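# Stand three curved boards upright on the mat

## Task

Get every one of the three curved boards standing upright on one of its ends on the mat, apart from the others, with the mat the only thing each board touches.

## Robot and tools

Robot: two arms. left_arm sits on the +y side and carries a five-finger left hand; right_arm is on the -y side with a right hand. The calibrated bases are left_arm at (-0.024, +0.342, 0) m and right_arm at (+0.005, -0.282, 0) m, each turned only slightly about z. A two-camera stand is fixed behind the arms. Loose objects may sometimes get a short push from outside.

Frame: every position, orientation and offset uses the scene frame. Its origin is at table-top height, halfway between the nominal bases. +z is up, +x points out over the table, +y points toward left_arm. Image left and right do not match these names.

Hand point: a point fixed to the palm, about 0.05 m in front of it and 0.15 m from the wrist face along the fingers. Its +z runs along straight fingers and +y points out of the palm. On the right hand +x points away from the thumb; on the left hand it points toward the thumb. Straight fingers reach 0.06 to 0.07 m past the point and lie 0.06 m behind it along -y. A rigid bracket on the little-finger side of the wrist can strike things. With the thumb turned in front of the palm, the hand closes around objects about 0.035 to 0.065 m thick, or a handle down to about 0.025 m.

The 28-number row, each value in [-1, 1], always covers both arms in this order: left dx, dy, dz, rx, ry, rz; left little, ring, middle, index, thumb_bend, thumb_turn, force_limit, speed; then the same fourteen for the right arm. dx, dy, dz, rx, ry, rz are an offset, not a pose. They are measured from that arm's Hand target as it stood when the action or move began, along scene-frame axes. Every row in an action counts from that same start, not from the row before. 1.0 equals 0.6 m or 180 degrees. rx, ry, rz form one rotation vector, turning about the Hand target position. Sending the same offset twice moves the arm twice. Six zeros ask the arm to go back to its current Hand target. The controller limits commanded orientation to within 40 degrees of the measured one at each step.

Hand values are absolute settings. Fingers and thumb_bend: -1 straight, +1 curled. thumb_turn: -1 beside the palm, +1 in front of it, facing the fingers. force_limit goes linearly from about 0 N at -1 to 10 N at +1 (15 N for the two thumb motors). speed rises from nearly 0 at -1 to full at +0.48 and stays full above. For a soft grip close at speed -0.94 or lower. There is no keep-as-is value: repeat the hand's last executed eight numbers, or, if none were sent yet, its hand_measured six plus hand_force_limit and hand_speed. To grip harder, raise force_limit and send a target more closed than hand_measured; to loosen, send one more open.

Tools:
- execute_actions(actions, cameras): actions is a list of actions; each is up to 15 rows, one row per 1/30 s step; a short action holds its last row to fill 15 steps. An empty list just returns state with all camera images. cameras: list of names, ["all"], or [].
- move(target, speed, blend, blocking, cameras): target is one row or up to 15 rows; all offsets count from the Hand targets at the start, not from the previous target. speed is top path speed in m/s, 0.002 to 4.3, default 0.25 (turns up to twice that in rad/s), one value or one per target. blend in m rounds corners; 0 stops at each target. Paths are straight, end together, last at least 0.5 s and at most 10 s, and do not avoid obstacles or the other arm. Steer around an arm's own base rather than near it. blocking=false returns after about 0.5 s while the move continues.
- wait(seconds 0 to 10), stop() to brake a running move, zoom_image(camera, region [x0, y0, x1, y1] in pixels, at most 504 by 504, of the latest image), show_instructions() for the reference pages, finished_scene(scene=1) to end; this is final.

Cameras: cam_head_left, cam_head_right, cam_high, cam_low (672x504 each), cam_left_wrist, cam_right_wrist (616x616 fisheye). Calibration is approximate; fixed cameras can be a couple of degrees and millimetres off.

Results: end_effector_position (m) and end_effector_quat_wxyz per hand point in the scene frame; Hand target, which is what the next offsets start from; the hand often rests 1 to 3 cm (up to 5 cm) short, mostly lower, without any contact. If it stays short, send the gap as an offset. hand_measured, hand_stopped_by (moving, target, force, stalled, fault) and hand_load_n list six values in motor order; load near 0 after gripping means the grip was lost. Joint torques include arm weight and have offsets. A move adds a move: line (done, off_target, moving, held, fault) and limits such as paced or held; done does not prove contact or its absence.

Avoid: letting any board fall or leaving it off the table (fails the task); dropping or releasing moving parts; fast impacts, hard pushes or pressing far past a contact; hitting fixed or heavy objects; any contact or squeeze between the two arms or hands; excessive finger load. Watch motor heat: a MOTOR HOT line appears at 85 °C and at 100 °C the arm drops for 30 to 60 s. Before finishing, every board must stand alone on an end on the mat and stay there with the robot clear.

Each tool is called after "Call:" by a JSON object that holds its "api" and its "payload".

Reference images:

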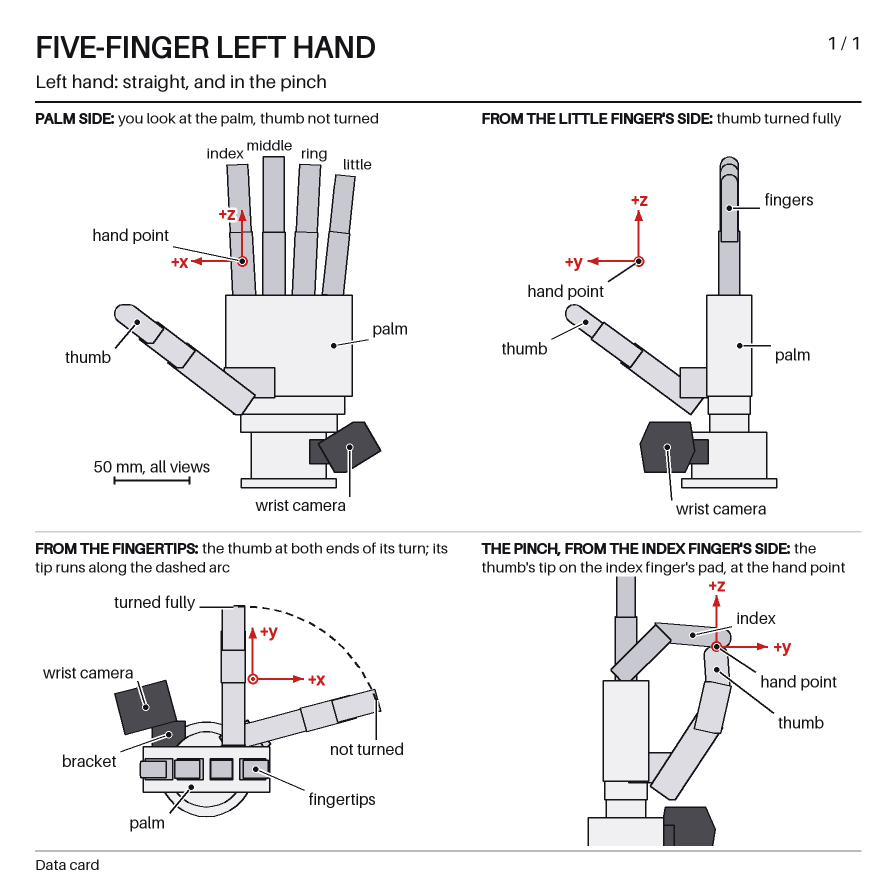

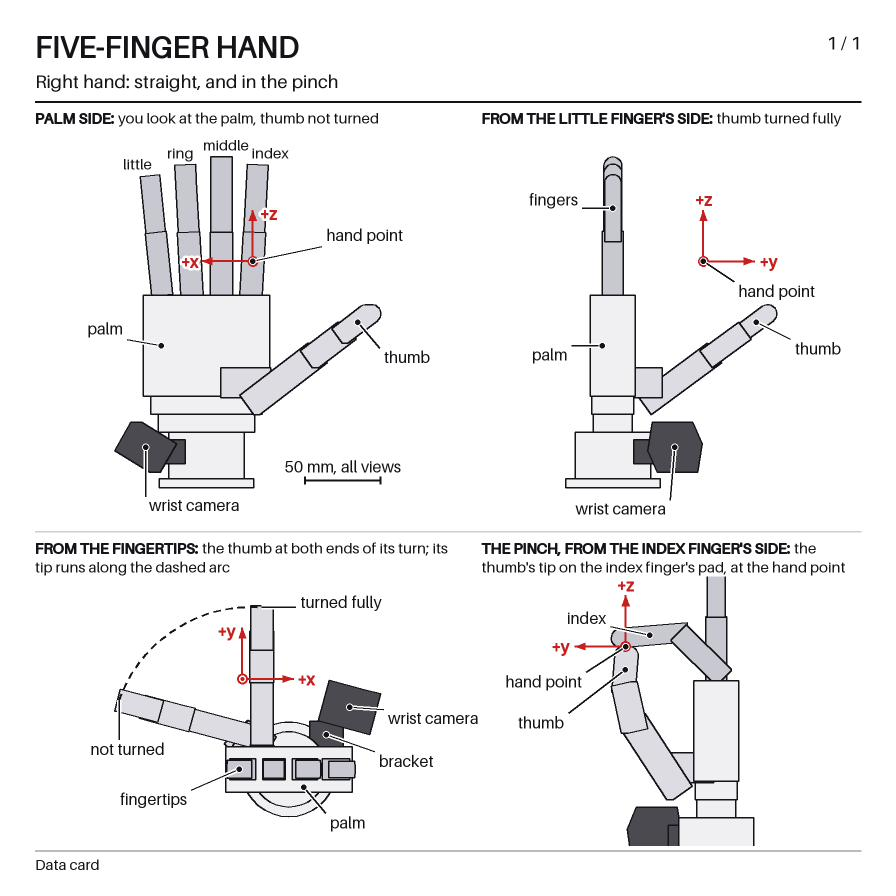

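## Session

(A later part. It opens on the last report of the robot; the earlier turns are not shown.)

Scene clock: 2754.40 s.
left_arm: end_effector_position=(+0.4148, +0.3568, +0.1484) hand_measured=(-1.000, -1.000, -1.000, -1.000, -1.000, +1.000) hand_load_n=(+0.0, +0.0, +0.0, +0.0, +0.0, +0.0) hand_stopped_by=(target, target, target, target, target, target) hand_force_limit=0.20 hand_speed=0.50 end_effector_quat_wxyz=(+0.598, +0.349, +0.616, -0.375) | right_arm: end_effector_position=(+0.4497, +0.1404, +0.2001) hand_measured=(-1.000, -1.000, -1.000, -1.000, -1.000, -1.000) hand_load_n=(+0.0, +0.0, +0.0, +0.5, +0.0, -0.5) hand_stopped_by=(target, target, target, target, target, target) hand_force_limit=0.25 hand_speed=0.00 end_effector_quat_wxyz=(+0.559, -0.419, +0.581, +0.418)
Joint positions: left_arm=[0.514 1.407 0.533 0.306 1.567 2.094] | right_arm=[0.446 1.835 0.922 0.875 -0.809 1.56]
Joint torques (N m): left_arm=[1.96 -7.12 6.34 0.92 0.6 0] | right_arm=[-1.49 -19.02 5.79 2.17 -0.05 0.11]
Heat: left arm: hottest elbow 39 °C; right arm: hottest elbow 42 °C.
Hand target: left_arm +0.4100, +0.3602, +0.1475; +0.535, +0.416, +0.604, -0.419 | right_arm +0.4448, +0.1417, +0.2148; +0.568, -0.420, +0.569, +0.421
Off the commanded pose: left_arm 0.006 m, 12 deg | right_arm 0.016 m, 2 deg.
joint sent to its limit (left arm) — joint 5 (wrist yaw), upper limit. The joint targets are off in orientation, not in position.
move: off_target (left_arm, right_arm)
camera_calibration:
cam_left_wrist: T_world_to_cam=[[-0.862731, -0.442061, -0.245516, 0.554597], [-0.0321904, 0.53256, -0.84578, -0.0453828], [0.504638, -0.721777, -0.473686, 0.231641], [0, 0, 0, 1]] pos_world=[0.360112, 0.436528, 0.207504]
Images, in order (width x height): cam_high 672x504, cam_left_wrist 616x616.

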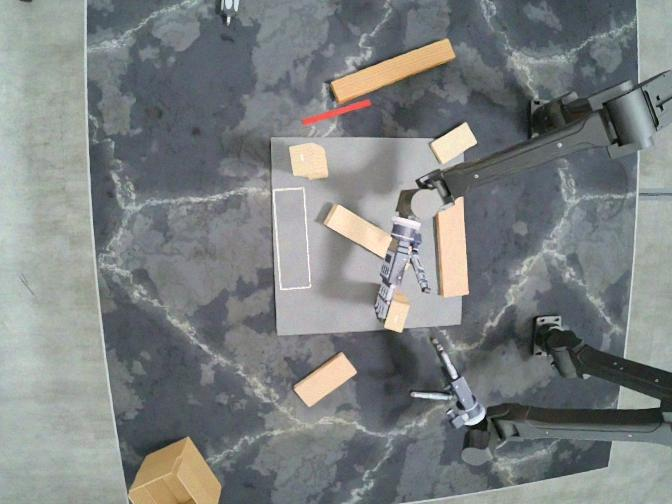

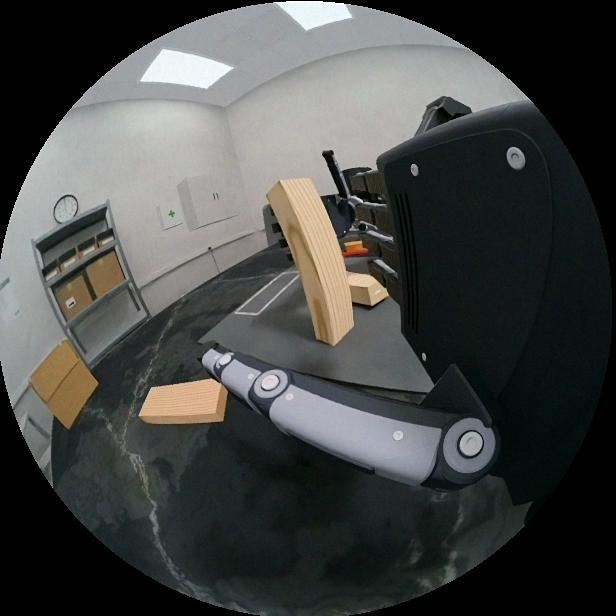

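Call:
{"api": "move", "payload": {"target": [0,0,0,0,0,0,-1,-1,-1,-1,-1,1,0.2,0.5,0.04,-0.012,0,0,0,0,-1,-1,-1,-1,-1,-1,0.25,0], "speed": 0.012, "cameras": ["cam_left_wrist","cam_high"]}}

Call:
{"api": "zoom_image", "payload": {"camera": "cam_left_wrist", "region": [150, 90, 400, 340]}}

Scene clock: 2763.27 s.
left_arm: end_effector_position=(+0.4148, +0.3568, +0.1484) hand_measured=(-1.000, -1.000, -1.000, -1.000, -1.000, +1.000) hand_load_n=(+0.0, +0.0, +0.0, +0.0, +0.0, +0.0) hand_stopped_by=(target, target, target, target, target, target) hand_force_limit=0.20 hand_speed=0.50 end_effector_quat_wxyz=(+0.598, +0.349, +0.616, -0.375) | right_arm: end_effector_position=(+0.4559, +0.1317, +0.2048) hand_measured=(-1.000, -1.000, -1.000, -1.000, -1.000, -1.000) hand_load_n=(+0.0, +0.0, +0.0, +0.0, -0.5, +0.0) hand_stopped_by=(target, target, target, target, target, target) hand_force_limit=0.25 hand_speed=0.00 end_effector_quat_wxyz=(+0.562, -0.422, +0.575, +0.419)
Joint positions: left_arm=[0.514 1.407 0.533 0.306 1.567 2.094] | right_arm=[0.423 1.835 0.934 0.875 -0.838 1.56]
Joint torques (N m): left_arm=[2.08 -7.06 6.35 0.95 0.6 0.01] | right_arm=[-2.43 -16.21 9.4 1.17 -0.16 0.11]
Heat: left arm: hottest elbow 39 °C; right arm: hottest elbow 42 °C.
Hand target: left_arm +0.4100, +0.3602, +0.1475; +0.535, +0.416, +0.604, -0.419 | right_arm +0.4690, +0.1344, +0.2149; +0.569, -0.420, +0.569, +0.420
Off the commanded pose: left_arm 0.006 m, 12 deg | right_arm 0.017 m, 1 deg.
joint sent to its limit (left arm) — joint 5 (wrist yaw), upper limit. The joint targets are off in orientation, not in position.
move: off_target (left_arm, right_arm)
camera_calibration:
cam_left_wrist: T_world_to_cam=[[-0.862731, -0.442061, -0.245516, 0.554597], [-0.0321904, 0.53256, -0.84578, -0.0453828], [0.504638, -0.721777, -0.473686, 0.231641], [0, 0, 0, 1]] pos_world=[0.360112, 0.436528, 0.207504]
Images, in order (width x height): cam_high 672x504, cam_left_wrist 616x616.

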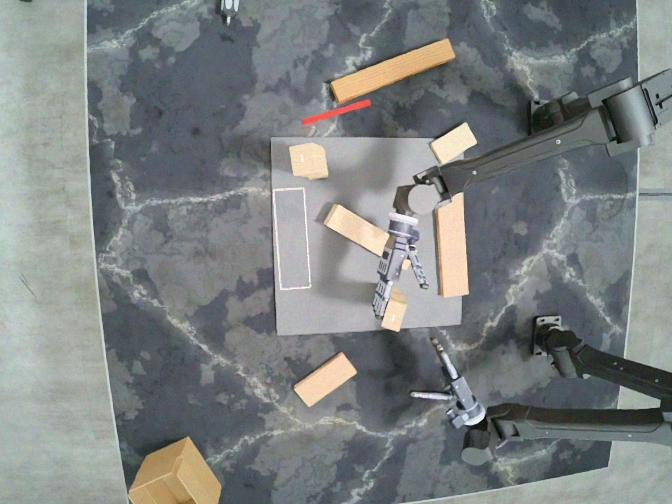

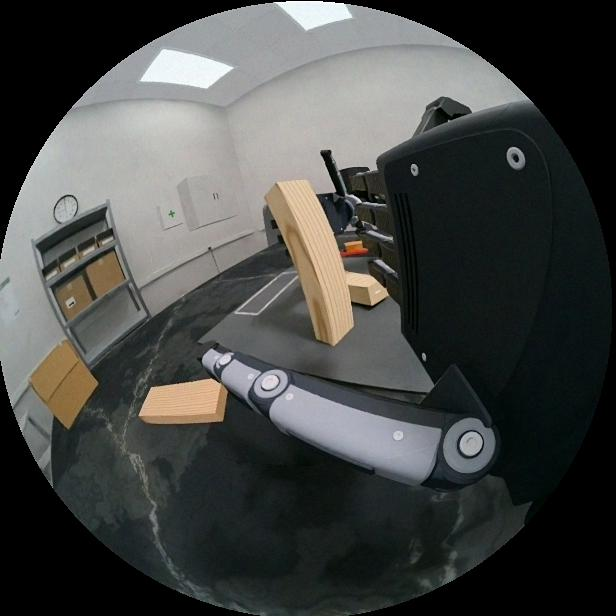

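Scaled by 2.016 from the camera's 616x616 image, which has a finer 880x880 frame.

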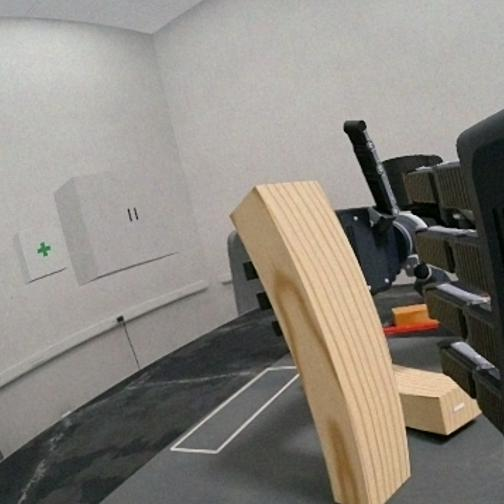

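Call:
{"api": "zoom_image", "payload": {"camera": "cam_left_wrist", "region": [240, 160, 380, 300]}}

Call:
{"api": "zoom_image", "payload": {"camera": "cam_left_wrist", "region": [280, 290, 380, 370]}}

Call:
{"api": "zoom_image", "payload": {"camera": "cam_high", "region": [340, 260, 440, 350]}}

Scaled by 3.600 from the camera's 616x616 image, which has a finer 880x880 frame.

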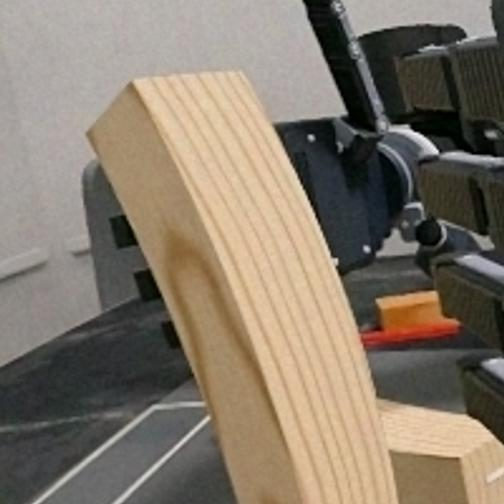

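Scaled by 5.040 from the camera's 616x616 image, which has a finer 880x880 frame.

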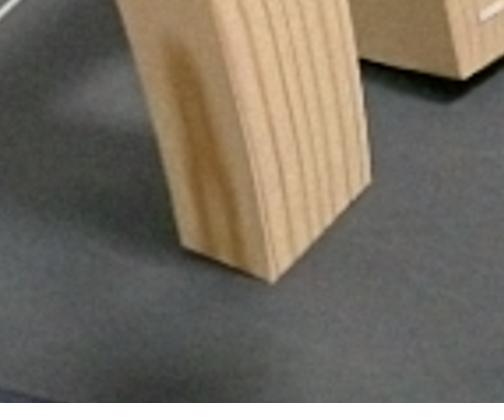

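Scaled by 5.040 from the camera's 672x504 image, which has a finer 960x720 frame.

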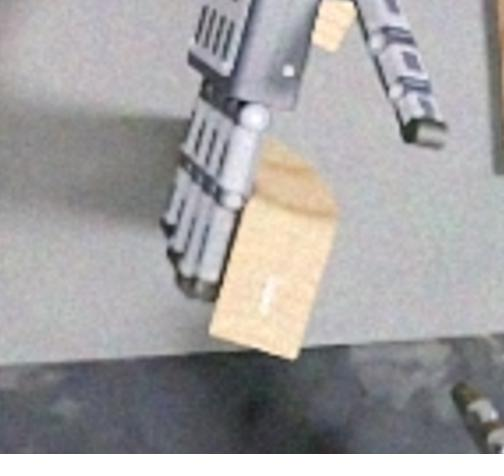

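Call:
{"api": "move", "payload": {"target": [0,0,0,0,0,0,-1,-1,-1,-1,-1,1,0.2,0.5,-0.05,0.015,0,0,0,0,-1,-1,-1,-1,-1,-1,0.25,0], "speed": 0.015, "cameras": ["cam_left_wrist","cam_high"]}}

Call:
{"api": "zoom_image", "payload": {"camera": "cam_left_wrist", "region": [240, 160, 380, 300]}}

Call:
{"api": "zoom_image", "payload": {"camera": "cam_left_wrist", "region": [280, 290, 380, 370]}}

Call:
{"api": "zoom_image", "payload": {"camera": "cam_high", "region": [340, 260, 440, 350]}}

Scene clock: 2828.23 s.
left_arm: end_effector_position=(+0.4148, +0.3568, +0.1484) hand_measured=(-1.000, -1.000, -1.000, -1.000, -1.000, +1.000) hand_load_n=(+0.0, +0.0, +0.0, +0.0, +0.0, +0.5) hand_stopped_by=(target, target, target, target, target, target) hand_force_limit=0.20 hand_speed=0.50 end_effector_quat_wxyz=(+0.598, +0.349, +0.616, -0.375) | right_arm: end_effector_position=(+0.4456, +0.1406, +0.2008) hand_measured=(-1.000, -1.000, -1.000, -1.000, -1.000, -1.000) hand_load_n=(+0.0, +0.5, +0.0, +0.0, +0.0, +0.0) hand_stopped_by=(target, target, target, target, target, target) hand_force_limit=0.25 hand_speed=0.00 end_effector_quat_wxyz=(+0.560, -0.419, +0.581, +0.417)
Joint positions: left_arm=[0.514 1.407 0.533 0.306 1.567 2.094] | right_arm=[0.45 1.826 0.91 0.881 -0.801 1.56]
Joint torques (N m): left_arm=[2.02 -7.06 6.39 0.85 0.6 0.02] | right_arm=[-1.2 -18.84 5.61 2.18 0.01 0.11]
Heat: left arm: hottest elbow 38 °C; right arm: hottest elbow 45 °C.
Hand target: left_arm +0.4100, +0.3602, +0.1475; +0.535, +0.416, +0.604, -0.419 | right_arm +0.4390, +0.1435, +0.2149; +0.569, -0.420, +0.569, +0.420
Off the commanded pose: left_arm 0.006 m, 12 deg | right_arm 0.016 m, 2 deg.
joint sent to its limit (left arm) — joint 5 (wrist yaw), upper limit. The joint targets are off in orientation, not in position.
move: off_target (left_arm, right_arm)
camera_calibration:
cam_left_wrist: T_world_to_cam=[[-0.862731, -0.442061, -0.245516, 0.554597], [-0.0321904, 0.53256, -0.84578, -0.0453828], [0.504638, -0.721777, -0.473686, 0.231641], [0, 0, 0, 1]] pos_world=[0.360112, 0.436528, 0.207504]
Images, in order (width x height): cam_high 672x504, cam_left_wrist 616x616.

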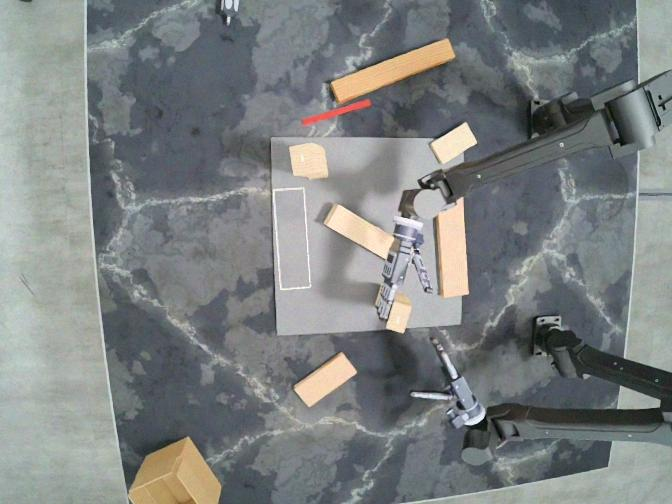

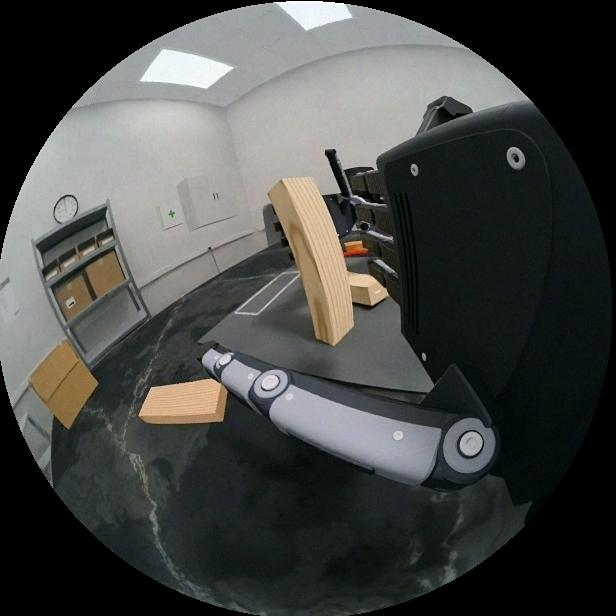

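Scaled by 3.600 from the camera's 616x616 image, which has a finer 880x880 frame.

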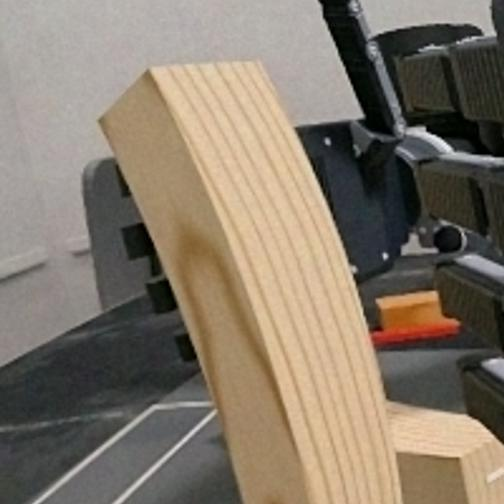

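Scaled by 5.040 from the camera's 616x616 image, which has a finer 880x880 frame.

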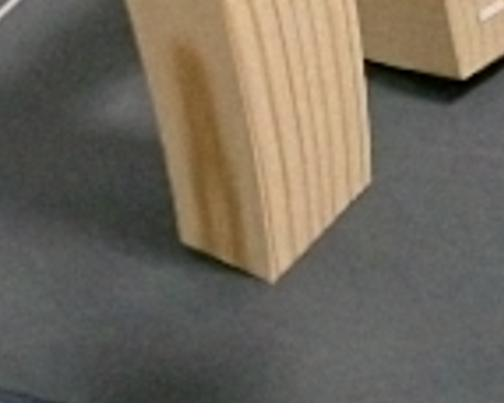

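Scaled by 5.040 from the camera's 672x504 image, which has a finer 960x720 frame.

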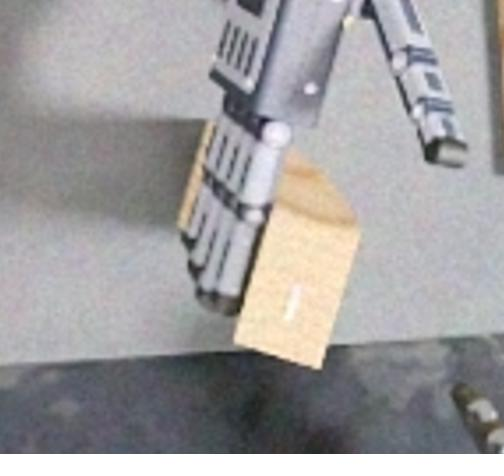

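Call:
{"api": "move", "payload": {"target": [0,0,0,0,0,0,-1,-1,-1,-1,-1,1,0.2,0.5,0.037,-0.01,0,0,0,0,-1,-1,-1,-1,-1,-1,0.25,0], "speed": 0.01, "cameras": ["cam_left_wrist","cam_high"]}}

Call:
{"api": "zoom_image", "payload": {"camera": "cam_left_wrist", "region": [240, 160, 380, 300]}}

Call:
{"api": "zoom_image", "payload": {"camera": "cam_high", "region": [340, 260, 440, 350]}}

Scene clock: 2841.80 s.
left_arm: end_effector_position=(+0.4148, +0.3568, +0.1484) hand_measured=(-1.000, -1.000, -1.000, -1.000, -1.000, +1.000) hand_load_n=(+0.0, -0.5, +0.0, +0.0, +0.0, +0.5) hand_stopped_by=(target, target, target, target, target, target) hand_force_limit=0.20 hand_speed=0.50 end_effector_quat_wxyz=(+0.598, +0.349, +0.616, -0.375) | right_arm: end_effector_position=(+0.4479, +0.1349, +0.2035) hand_measured=(-1.000, -1.000, -1.000, -1.000, -1.000, -1.000) hand_load_n=(+0.0, +0.0, +0.0, +0.0, +0.0, +0.0) hand_stopped_by=(target, target, target, target, target, target) hand_force_limit=0.25 hand_speed=0.00 end_effector_quat_wxyz=(+0.560, -0.422, +0.576, +0.420)
Joint positions: left_arm=[0.514 1.407 0.533 0.306 1.567 2.094] | right_arm=[0.436 1.826 0.916 0.881 -0.827 1.56]
Joint torques (N m): left_arm=[2.26 -7.12 6.38 0.9 0.61 0] | right_arm=[-2.43 -16.21 9.2 1.24 -0.16 0.11]
Heat: left arm: hottest elbow 38 °C; right arm: hottest elbow 44 °C.
Hand target: left_arm +0.4100, +0.3602, +0.1475; +0.535, +0.416, +0.604, -0.419 | right_arm +0.4612, +0.1374, +0.2149; +0.569, -0.420, +0.569, +0.420
Off the commanded pose: left_arm 0.006 m, 12 deg | right_arm 0.018 m, 1 deg.
joint sent to its limit (left arm) — joint 5 (wrist yaw), upper limit. The joint targets are off in orientation, not in position.
move: off_target (left_arm, right_arm)
camera_calibration:
cam_left_wrist: T_world_to_cam=[[-0.862731, -0.442061, -0.245516, 0.554597], [-0.0321904, 0.53256, -0.84578, -0.0453828], [0.504638, -0.721777, -0.473686, 0.231641], [0, 0, 0, 1]] pos_world=[0.360112, 0.436528, 0.207504]
Images, in order (width x height): cam_high 672x504, cam_left_wrist 616x616.

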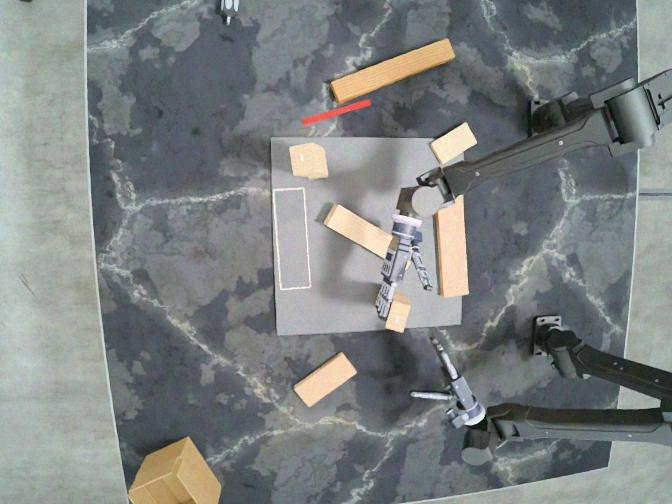

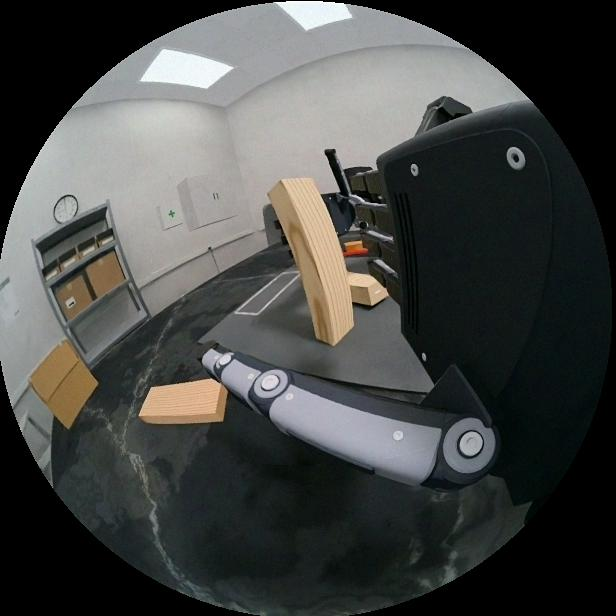

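Scaled by 3.600 from the camera's 616x616 image, which has a finer 880x880 frame.

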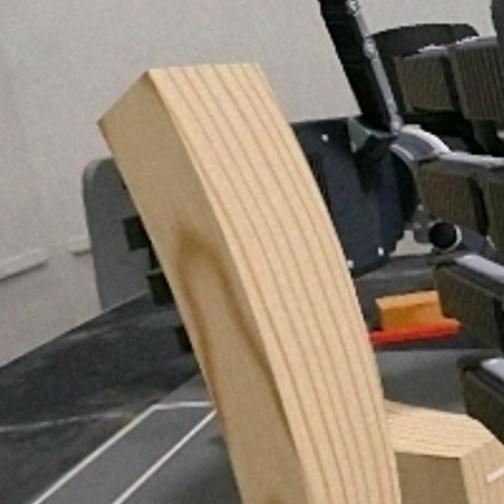

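Scaled by 5.040 from the camera's 672x504 image, which has a finer 960x720 frame.

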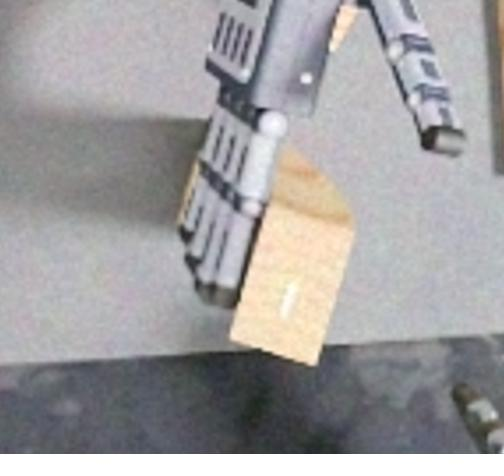

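Call:
{"api": "move", "payload": {"target": [0,0,0,0,0,0,-1,-1,-1,-1,-1,1,0.2,0.5,0.005,0.004,0,0,0,0,-1,-1,-1,-1,-1,-1,0.25,0], "speed": 0.01, "cameras": ["cam_left_wrist","cam_high"]}}

Call:
{"api": "zoom_image", "payload": {"camera": "cam_left_wrist", "region": [240, 160, 380, 300]}}

Call:
{"api": "zoom_image", "payload": {"camera": "cam_high", "region": [340, 260, 440, 350]}}

Scene clock: 2849.87 s.
left_arm: end_effector_position=(+0.4148, +0.3568, +0.1484) hand_measured=(-1.000, -1.000, -1.000, -1.000, -1.000, +1.000) hand_load_n=(+0.0, +0.0, +0.0, +0.0, +0.0, +0.5) hand_stopped_by=(target, target, target, target, target, target) hand_force_limit=0.20 hand_speed=0.50 end_effector_quat_wxyz=(+0.598, +0.349, +0.616, -0.375) | right_arm: end_effector_position=(+0.4508, +0.1363, +0.2064) hand_measured=(-1.000, -1.000, -1.000, -1.000, -1.000, -1.000) hand_load_n=(+0.0, +0.0, +0.0, +0.0, +0.0, +0.0) hand_stopped_by=(target, target, target, target, target, target) hand_force_limit=0.25 hand_speed=0.00 end_effector_quat_wxyz=(+0.563, -0.423, +0.573, +0.419)
Joint positions: left_arm=[0.514 1.407 0.533 0.306 1.567 2.094] | right_arm=[0.436 1.829 0.927 0.881 -0.827 1.56]
Joint torques (N m): left_arm=[2.2 -7.18 6.37 0.9 0.6 0.01] | right_arm=[-2.32 -15.85 9.31 1.05 -0.09 0.11]
Heat: left arm: hottest elbow 38 °C; right arm: hottest elbow 44 °C.
Hand target: left_arm +0.4100, +0.3602, +0.1475; +0.535, +0.416, +0.604, -0.419 | right_arm +0.4640, +0.1399, +0.2148; +0.569, -0.420, +0.569, +0.421
Off the commanded pose: left_arm 0.006 m, 12 deg | right_arm 0.016 m, 1 deg.
joint sent to its limit (left arm) — joint 5 (wrist yaw), upper limit. The joint targets are off in orientation, not in position.
move: off_target (left_arm, right_arm)
camera_calibration:
cam_left_wrist: T_world_to_cam=[[-0.862731, -0.442061, -0.245516, 0.554597], [-0.0321904, 0.53256, -0.84578, -0.0453828], [0.504638, -0.721777, -0.473686, 0.231641], [0, 0, 0, 1]] pos_world=[0.360112, 0.436528, 0.207504]
Images, in order (width x height): cam_high 672x504, cam_left_wrist 616x616.

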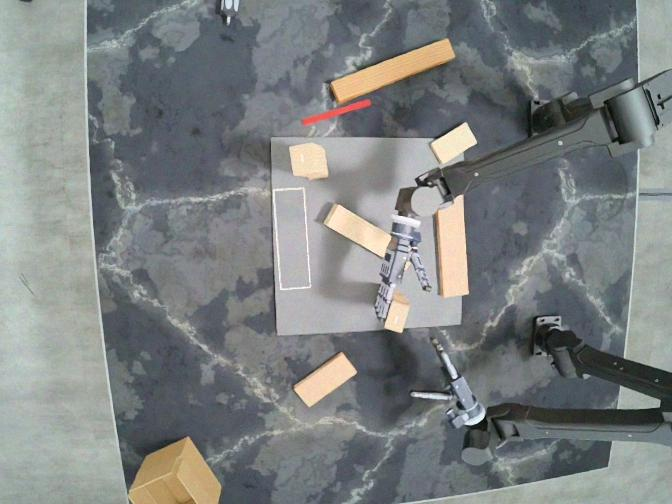

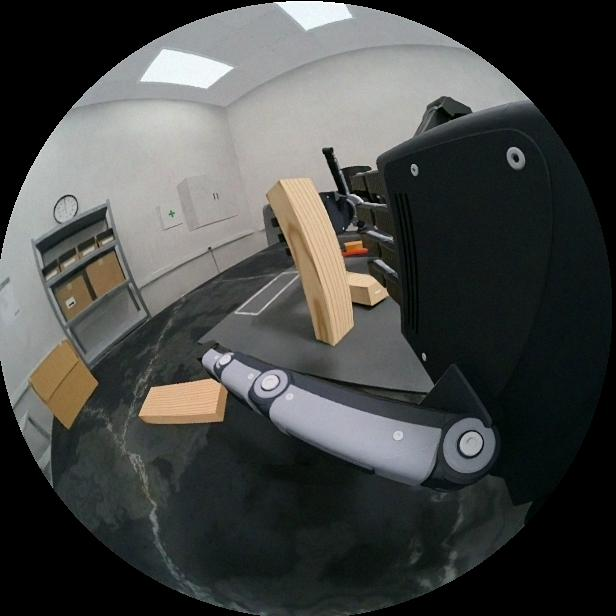

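Scaled by 3.600 from the camera's 616x616 image, which has a finer 880x880 frame.

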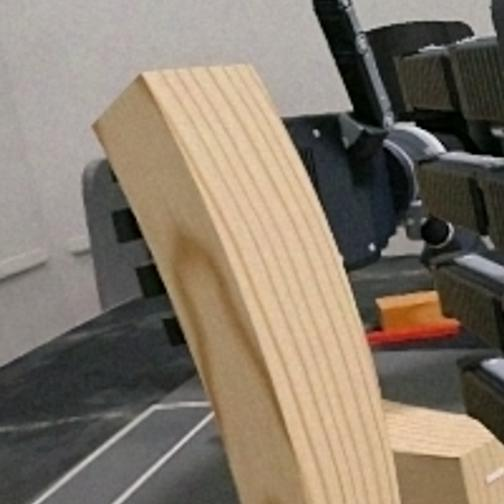

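Scaled by 5.040 from the camera's 672x504 image, which has a finer 960x720 frame.

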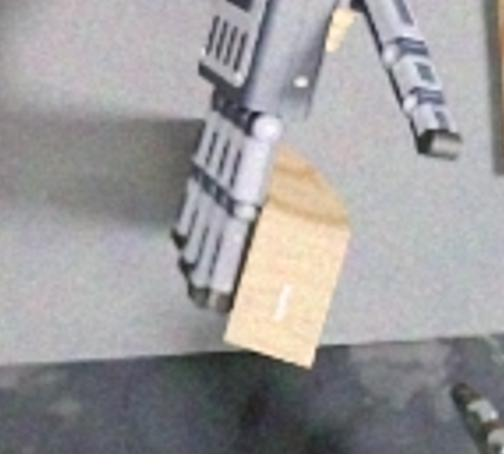

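Call:
{"api": "move", "payload": {"target": [0,0,0,0,0,0,-1,-1,-1,-1,-1,1,0.2,0.5,0.06,-0.018,0,0,0,0,-1,-1,-1,-1,-1,-1,0.25,0], "speed": 0.008, "cameras": ["cam_left_wrist","cam_high"]}}

Call:
{"api": "zoom_image", "payload": {"camera": "cam_left_wrist", "region": [240, 160, 380, 300]}}

Call:
{"api": "zoom_image", "payload": {"camera": "cam_left_wrist", "region": [280, 290, 380, 370]}}

Scene clock: 2900.90 s.
left_arm: end_effector_position=(+0.4148, +0.3568, +0.1484) hand_measured=(-1.000, -1.000, -1.000, -1.000, -1.000, +1.000) hand_load_n=(+0.0, +0.0, +0.0, +0.0, +0.0, +0.5) hand_stopped_by=(target, target, target, target, target, target) hand_force_limit=0.20 hand_speed=0.50 end_effector_quat_wxyz=(+0.598, +0.349, +0.616, -0.375) | right_arm: end_effector_position=(+0.4856, +0.1278, +0.2082) hand_measured=(-1.000, -1.000, -1.000, -1.000, -1.000, -1.000) hand_load_n=(+0.0, +0.0, +0.0, +0.0, -0.5, +0.0) hand_stopped_by=(target, target, target, target, target, target) hand_force_limit=0.25 hand_speed=0.00 end_effector_quat_wxyz=(+0.564, -0.423, +0.571, +0.420)
Joint positions: left_arm=[0.514 1.407 0.533 0.306 1.567 2.094] | right_arm=[0.392 1.879 1.016 0.847 -0.873 1.56]
Joint torques (N m): left_arm=[2.02 -7.06 6.43 0.88 0.6 0.01] | right_arm=[-2.55 -16.44 9.58 0.95 -0.09 0.11]
Heat: left arm: hottest elbow 38 °C; right arm: hottest elbow 45 °C.
Hand target: left_arm +0.4100, +0.3602, +0.1475; +0.535, +0.416, +0.604, -0.419 | right_arm +0.5002, +0.1291, +0.2149; +0.569, -0.420, +0.569, +0.420
Off the commanded pose: left_arm 0.006 m, 12 deg | right_arm 0.016 m, 1 deg.
joint sent to its limit (left arm) — joint 5 (wrist yaw), upper limit. The joint targets are off in orientation, not in position.
move: off_target (left_arm, right_arm)
camera_calibration:
cam_left_wrist: T_world_to_cam=[[-0.862731, -0.442061, -0.245516, 0.554597], [-0.0321904, 0.53256, -0.84578, -0.0453828], [0.504638, -0.721777, -0.473686, 0.231641], [0, 0, 0, 1]] pos_world=[0.360112, 0.436528, 0.207504]
Images, in order (width x height): cam_high 672x504, cam_left_wrist 616x616.

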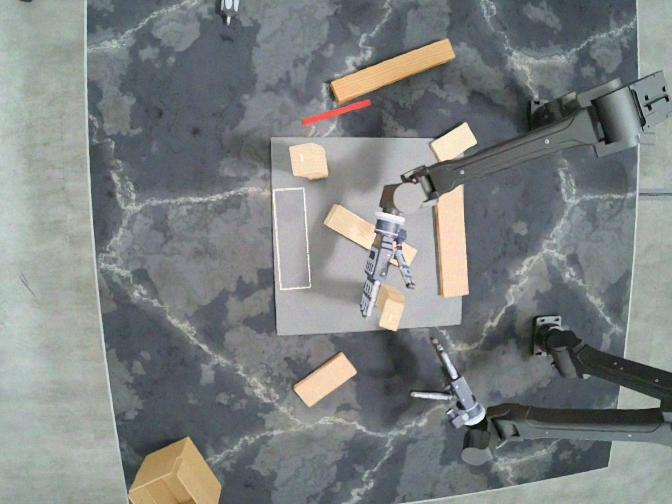

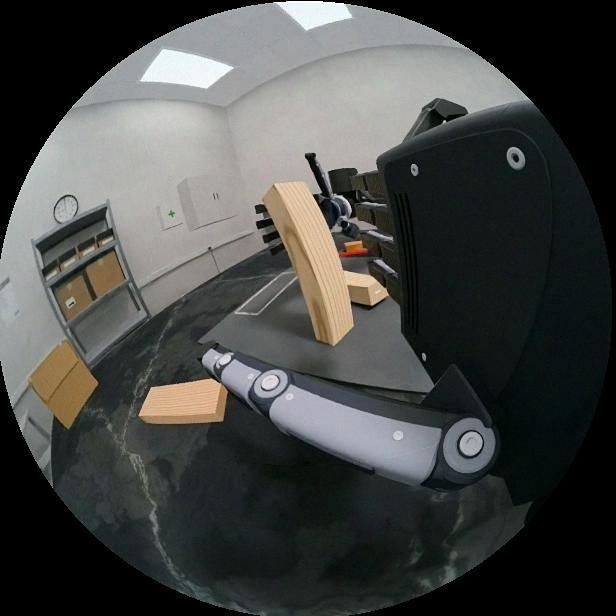

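Scaled by 3.600 from the camera's 616x616 image, which has a finer 880x880 frame.

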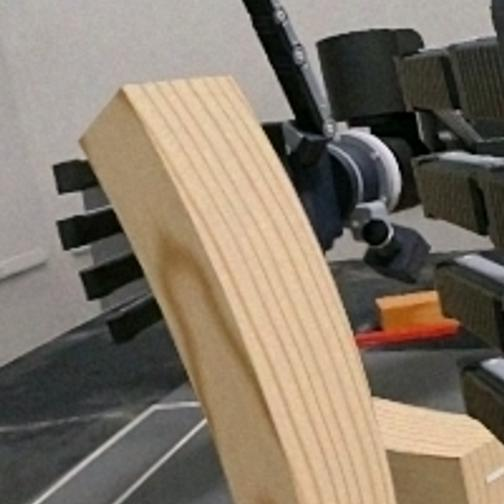

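Scaled by 5.040 from the camera's 616x616 image, which has a finer 880x880 frame.

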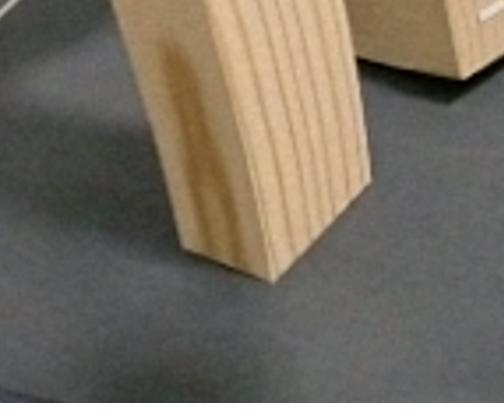

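Call:
{"api": "move", "payload": {"target": [0,0,0,0,0,0,-1,-1,-1,-1,-1,1,0.2,0.5,0.06,-0.02,0.04,0,0,0,-1,-1,-1,-1,-1,-1,0.25,0], "speed": 0.05, "cameras": ["cam_left_wrist","cam_high"]}}

Call:
{"api": "zoom_image", "payload": {"camera": "cam_left_wrist", "region": [240, 160, 380, 300]}}

Call:
{"api": "zoom_image", "payload": {"camera": "cam_high", "region": [340, 240, 460, 360]}}

Scene clock: 2910.07 s.
left_arm: end_effector_position=(+0.4148, +0.3568, +0.1484) hand_measured=(-1.000, -1.000, -1.000, -1.000, -1.000, +1.000) hand_load_n=(+0.0, +0.0, +0.0, +0.0, +0.0, +0.5) hand_stopped_by=(target, target, target, target, target, target) hand_force_limit=0.20 hand_speed=0.50 end_effector_quat_wxyz=(+0.598, +0.349, +0.616, -0.375) | right_arm: end_effector_position=(+0.5220, +0.1159, +0.2309) hand_measured=(-1.000, -1.000, -1.000, -1.000, -1.000, -1.000) hand_load_n=(+0.0, +0.0, +0.0, +0.0, +0.0, +0.0) hand_stopped_by=(target, target, target, target, target, target) hand_force_limit=0.25 hand_speed=0.00 end_effector_quat_wxyz=(+0.564, -0.423, +0.572, +0.420)
Joint positions: left_arm=[0.514 1.407 0.533 0.306 1.567 2.094] | right_arm=[0.347 1.888 1.119 0.751 -0.918 1.56]
Joint torques (N m): left_arm=[2.02 -7.18 6.39 0.9 0.6 0.02] | right_arm=[-2.49 -17.44 10.13 0.9 -0.1 0.11]
Heat: left arm: hottest elbow 38 °C; right arm: hottest elbow 45 °C.
Hand target: left_arm +0.4100, +0.3602, +0.1475; +0.535, +0.416, +0.604, -0.419 | right_arm +0.5361, +0.1171, +0.2390; +0.569, -0.420, +0.569, +0.420
Off the commanded pose: left_arm 0.006 m, 12 deg | right_arm 0.016 m, 1 deg.
joint sent to its limit (left arm) — joint 5 (wrist yaw), upper limit. The joint targets are off in orientation, not in position.
move: off_target (left_arm, right_arm)
camera_calibration:
cam_left_wrist: T_world_to_cam=[[-0.862731, -0.442061, -0.245516, 0.554597], [-0.0321904, 0.53256, -0.84578, -0.0453828], [0.504638, -0.721777, -0.473686, 0.231641], [0, 0, 0, 1]] pos_world=[0.360112, 0.436528, 0.207504]
Images, in order (width x height): cam_high 672x504, cam_left_wrist 616x616.

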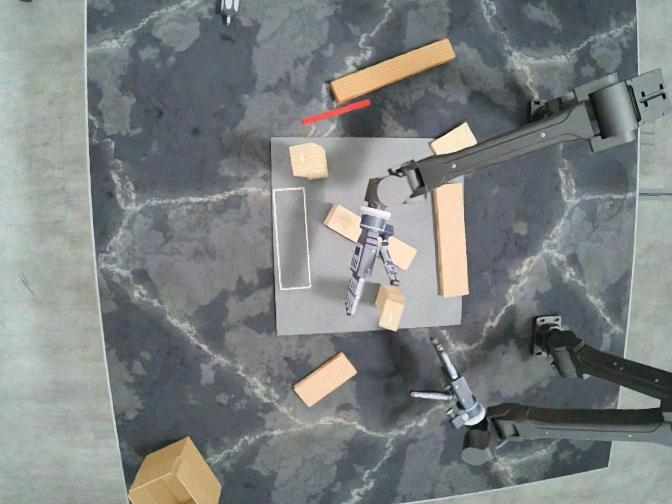

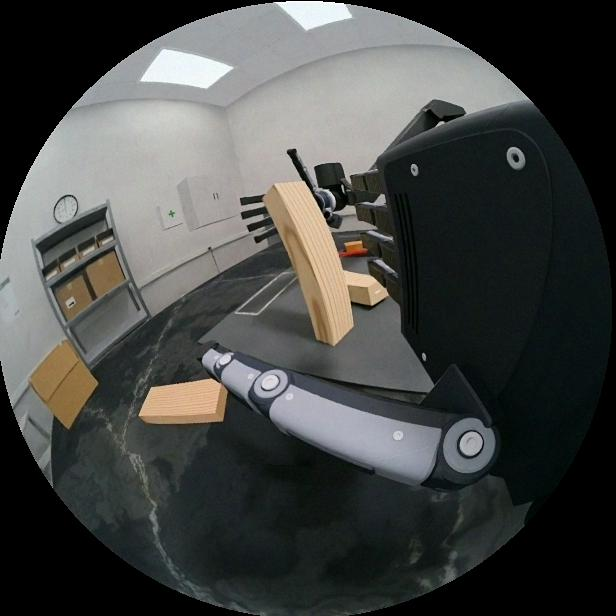

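Scaled by 3.600 from the camera's 616x616 image, which has a finer 880x880 frame.

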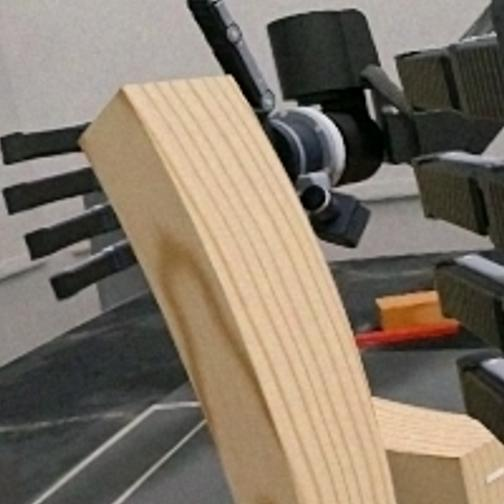

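Scaled by 4.200 from the camera's 672x504 image, which has a finer 960x720 frame.

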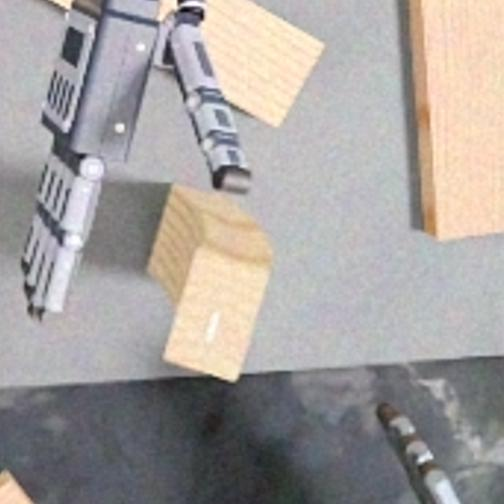

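Call:
{"api": "move", "payload": {"target": [[0,0,0,0,0,0,-1,-1,-1,-1,-1,1,0.2,0.5,-0.06,-0.195,0.06,0,0,0,-1,-1,-1,-1,-1,-1,0.25,0],[0,0,0,0,0,0,-1,-1,-1,-1,-1,1,0.2,0.5,-0.06,-0.21,0.03,-0.3263,-0.3825,0.1,-1,-1,-1,-1,-1,1,0.25,0]], "speed": 0.25, "cameras": ["cam_right_wrist","cam_high","cam_head_left","cam_head_right"]}}

Call:
{"api": "zoom_image", "payload": {"camera": "cam_right_wrist", "region": [200, 150, 480, 400]}}

Call:
{"api": "zoom_image", "payload": {"camera": "cam_high", "region": [310, 180, 450, 290]}}

Scene clock: 2966.63 s.
left_arm: end_effector_position=(+0.4148, +0.3568, +0.1484) hand_measured=(-1.000, -1.000, -1.000, -1.000, -1.000, +1.000) hand_load_n=(+0.0, +0.0, +0.0, +0.0, +0.0, +0.5) hand_stopped_by=(target, target, target, target, target, target) hand_force_limit=0.20 hand_speed=0.50 end_effector_quat_wxyz=(+0.598, +0.349, +0.616, -0.375) | right_arm: end_effector_position=(+0.4910, -0.0142, +0.2269) hand_measured=(-1.000, -1.000, -1.000, -1.000, -1.000, +1.000) hand_load_n=(+0.0, +0.0, +0.0, +0.0, +0.0, +0.0) hand_stopped_by=(target, target, target, target, target, target) hand_force_limit=0.25 hand_speed=0.00 end_effector_quat_wxyz=(-0.436, +0.862, -0.240, +0.094)
Joint positions: left_arm=[0.514 1.407 0.533 0.306 1.567 2.094] | right_arm=[0.294 1.484 1.301 -0.634 -0.597 -0.479]
Joint torques (N m): left_arm=[2.02 -7.06 6.42 0.94 0.6 0.01] | right_arm=[-1.55 -16.44 12.27 0.79 -0.25 -0.17]
Heat: left arm: hottest elbow 38 °C; right arm: hottest elbow 48 °C.
Hand target: left_arm +0.4100, +0.3602, +0.1475; +0.535, +0.416, +0.604, -0.419 | right_arm +0.5002, -0.0090, +0.2569; -0.448, +0.858, -0.222, +0.116
Off the commanded pose: left_arm 0.006 m, 12 deg | right_arm 0.032 m, 4 deg.
joint sent to its limit (left arm) — joint 5 (wrist yaw), upper limit. The joint targets are off in orientation, not in position.
move: off_target (left_arm, right_arm); target 2's new numbers were sent with right_arm's hand 0.032 m and 4 deg from that target
camera_calibration:
cam_right_wrist: T_world_to_cam=[[-0.051121, -0.585764, -0.808868, 0.203191], [-0.978622, -0.132176, 0.157568, 0.441179], [-0.199211, 0.799632, -0.566484, 0.35082], [0, 0, 0, 1]] pos_world=[0.512022, -0.103192, 0.293572]
Images, in order (width x height): cam_head_left 672x504, cam_head_right 672x504, cam_high 672x504, cam_right_wrist 616x616.

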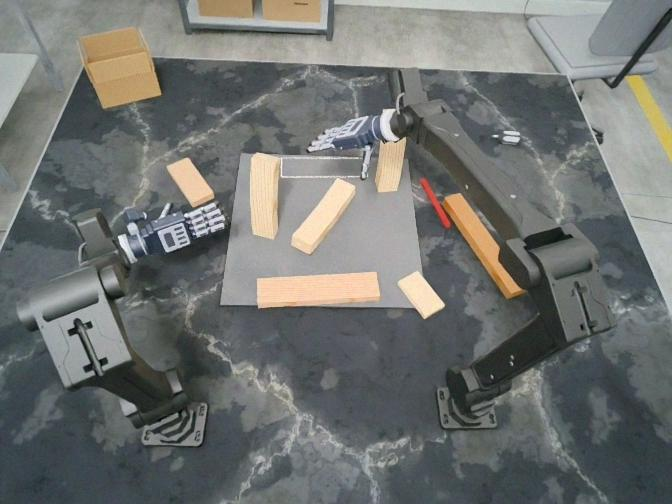

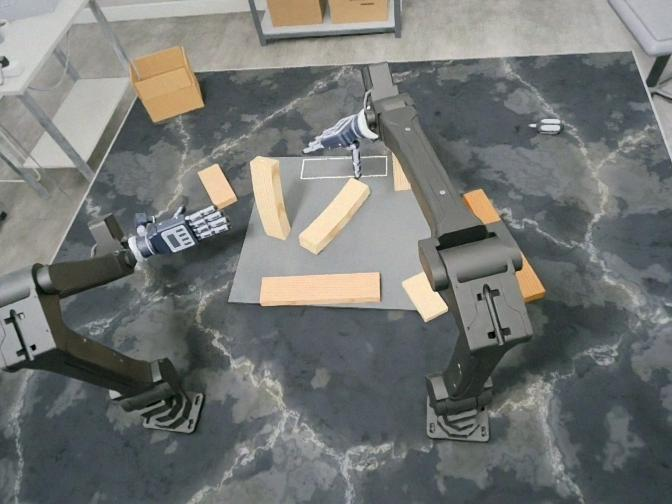

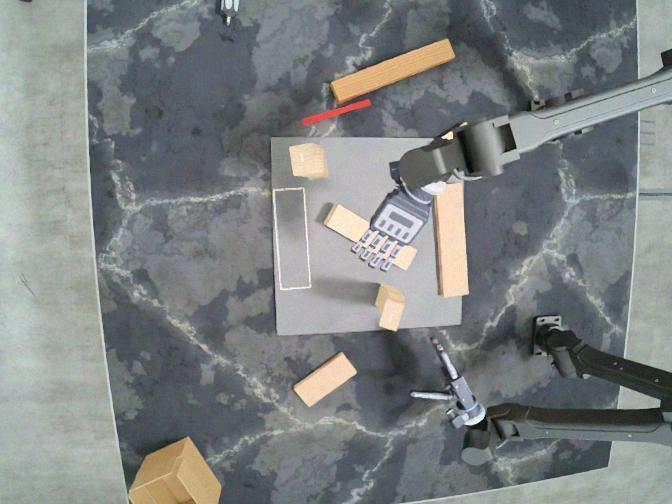

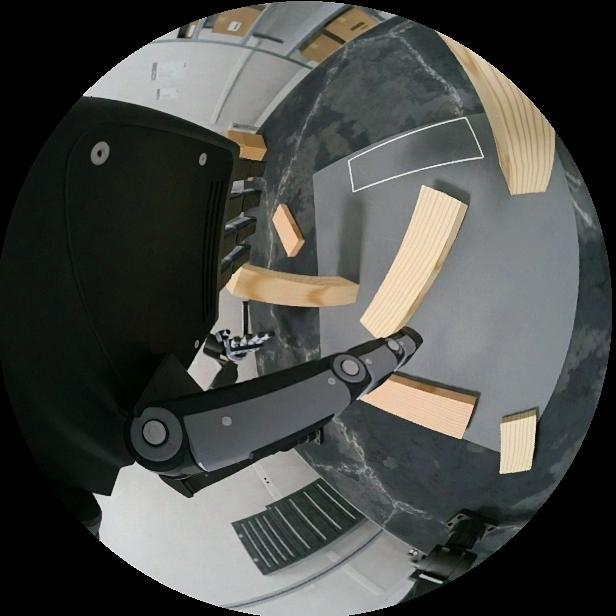

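Scaled by 1.800 from the camera's 616x616 image, which has a finer 880x880 frame.

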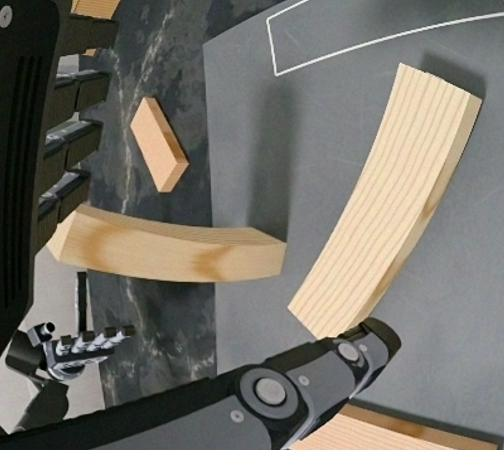

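Scaled by 3.600 from the camera's 672x504 image, which has a finer 960x720 frame.

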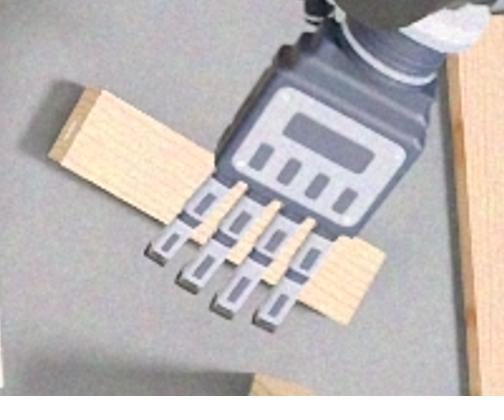

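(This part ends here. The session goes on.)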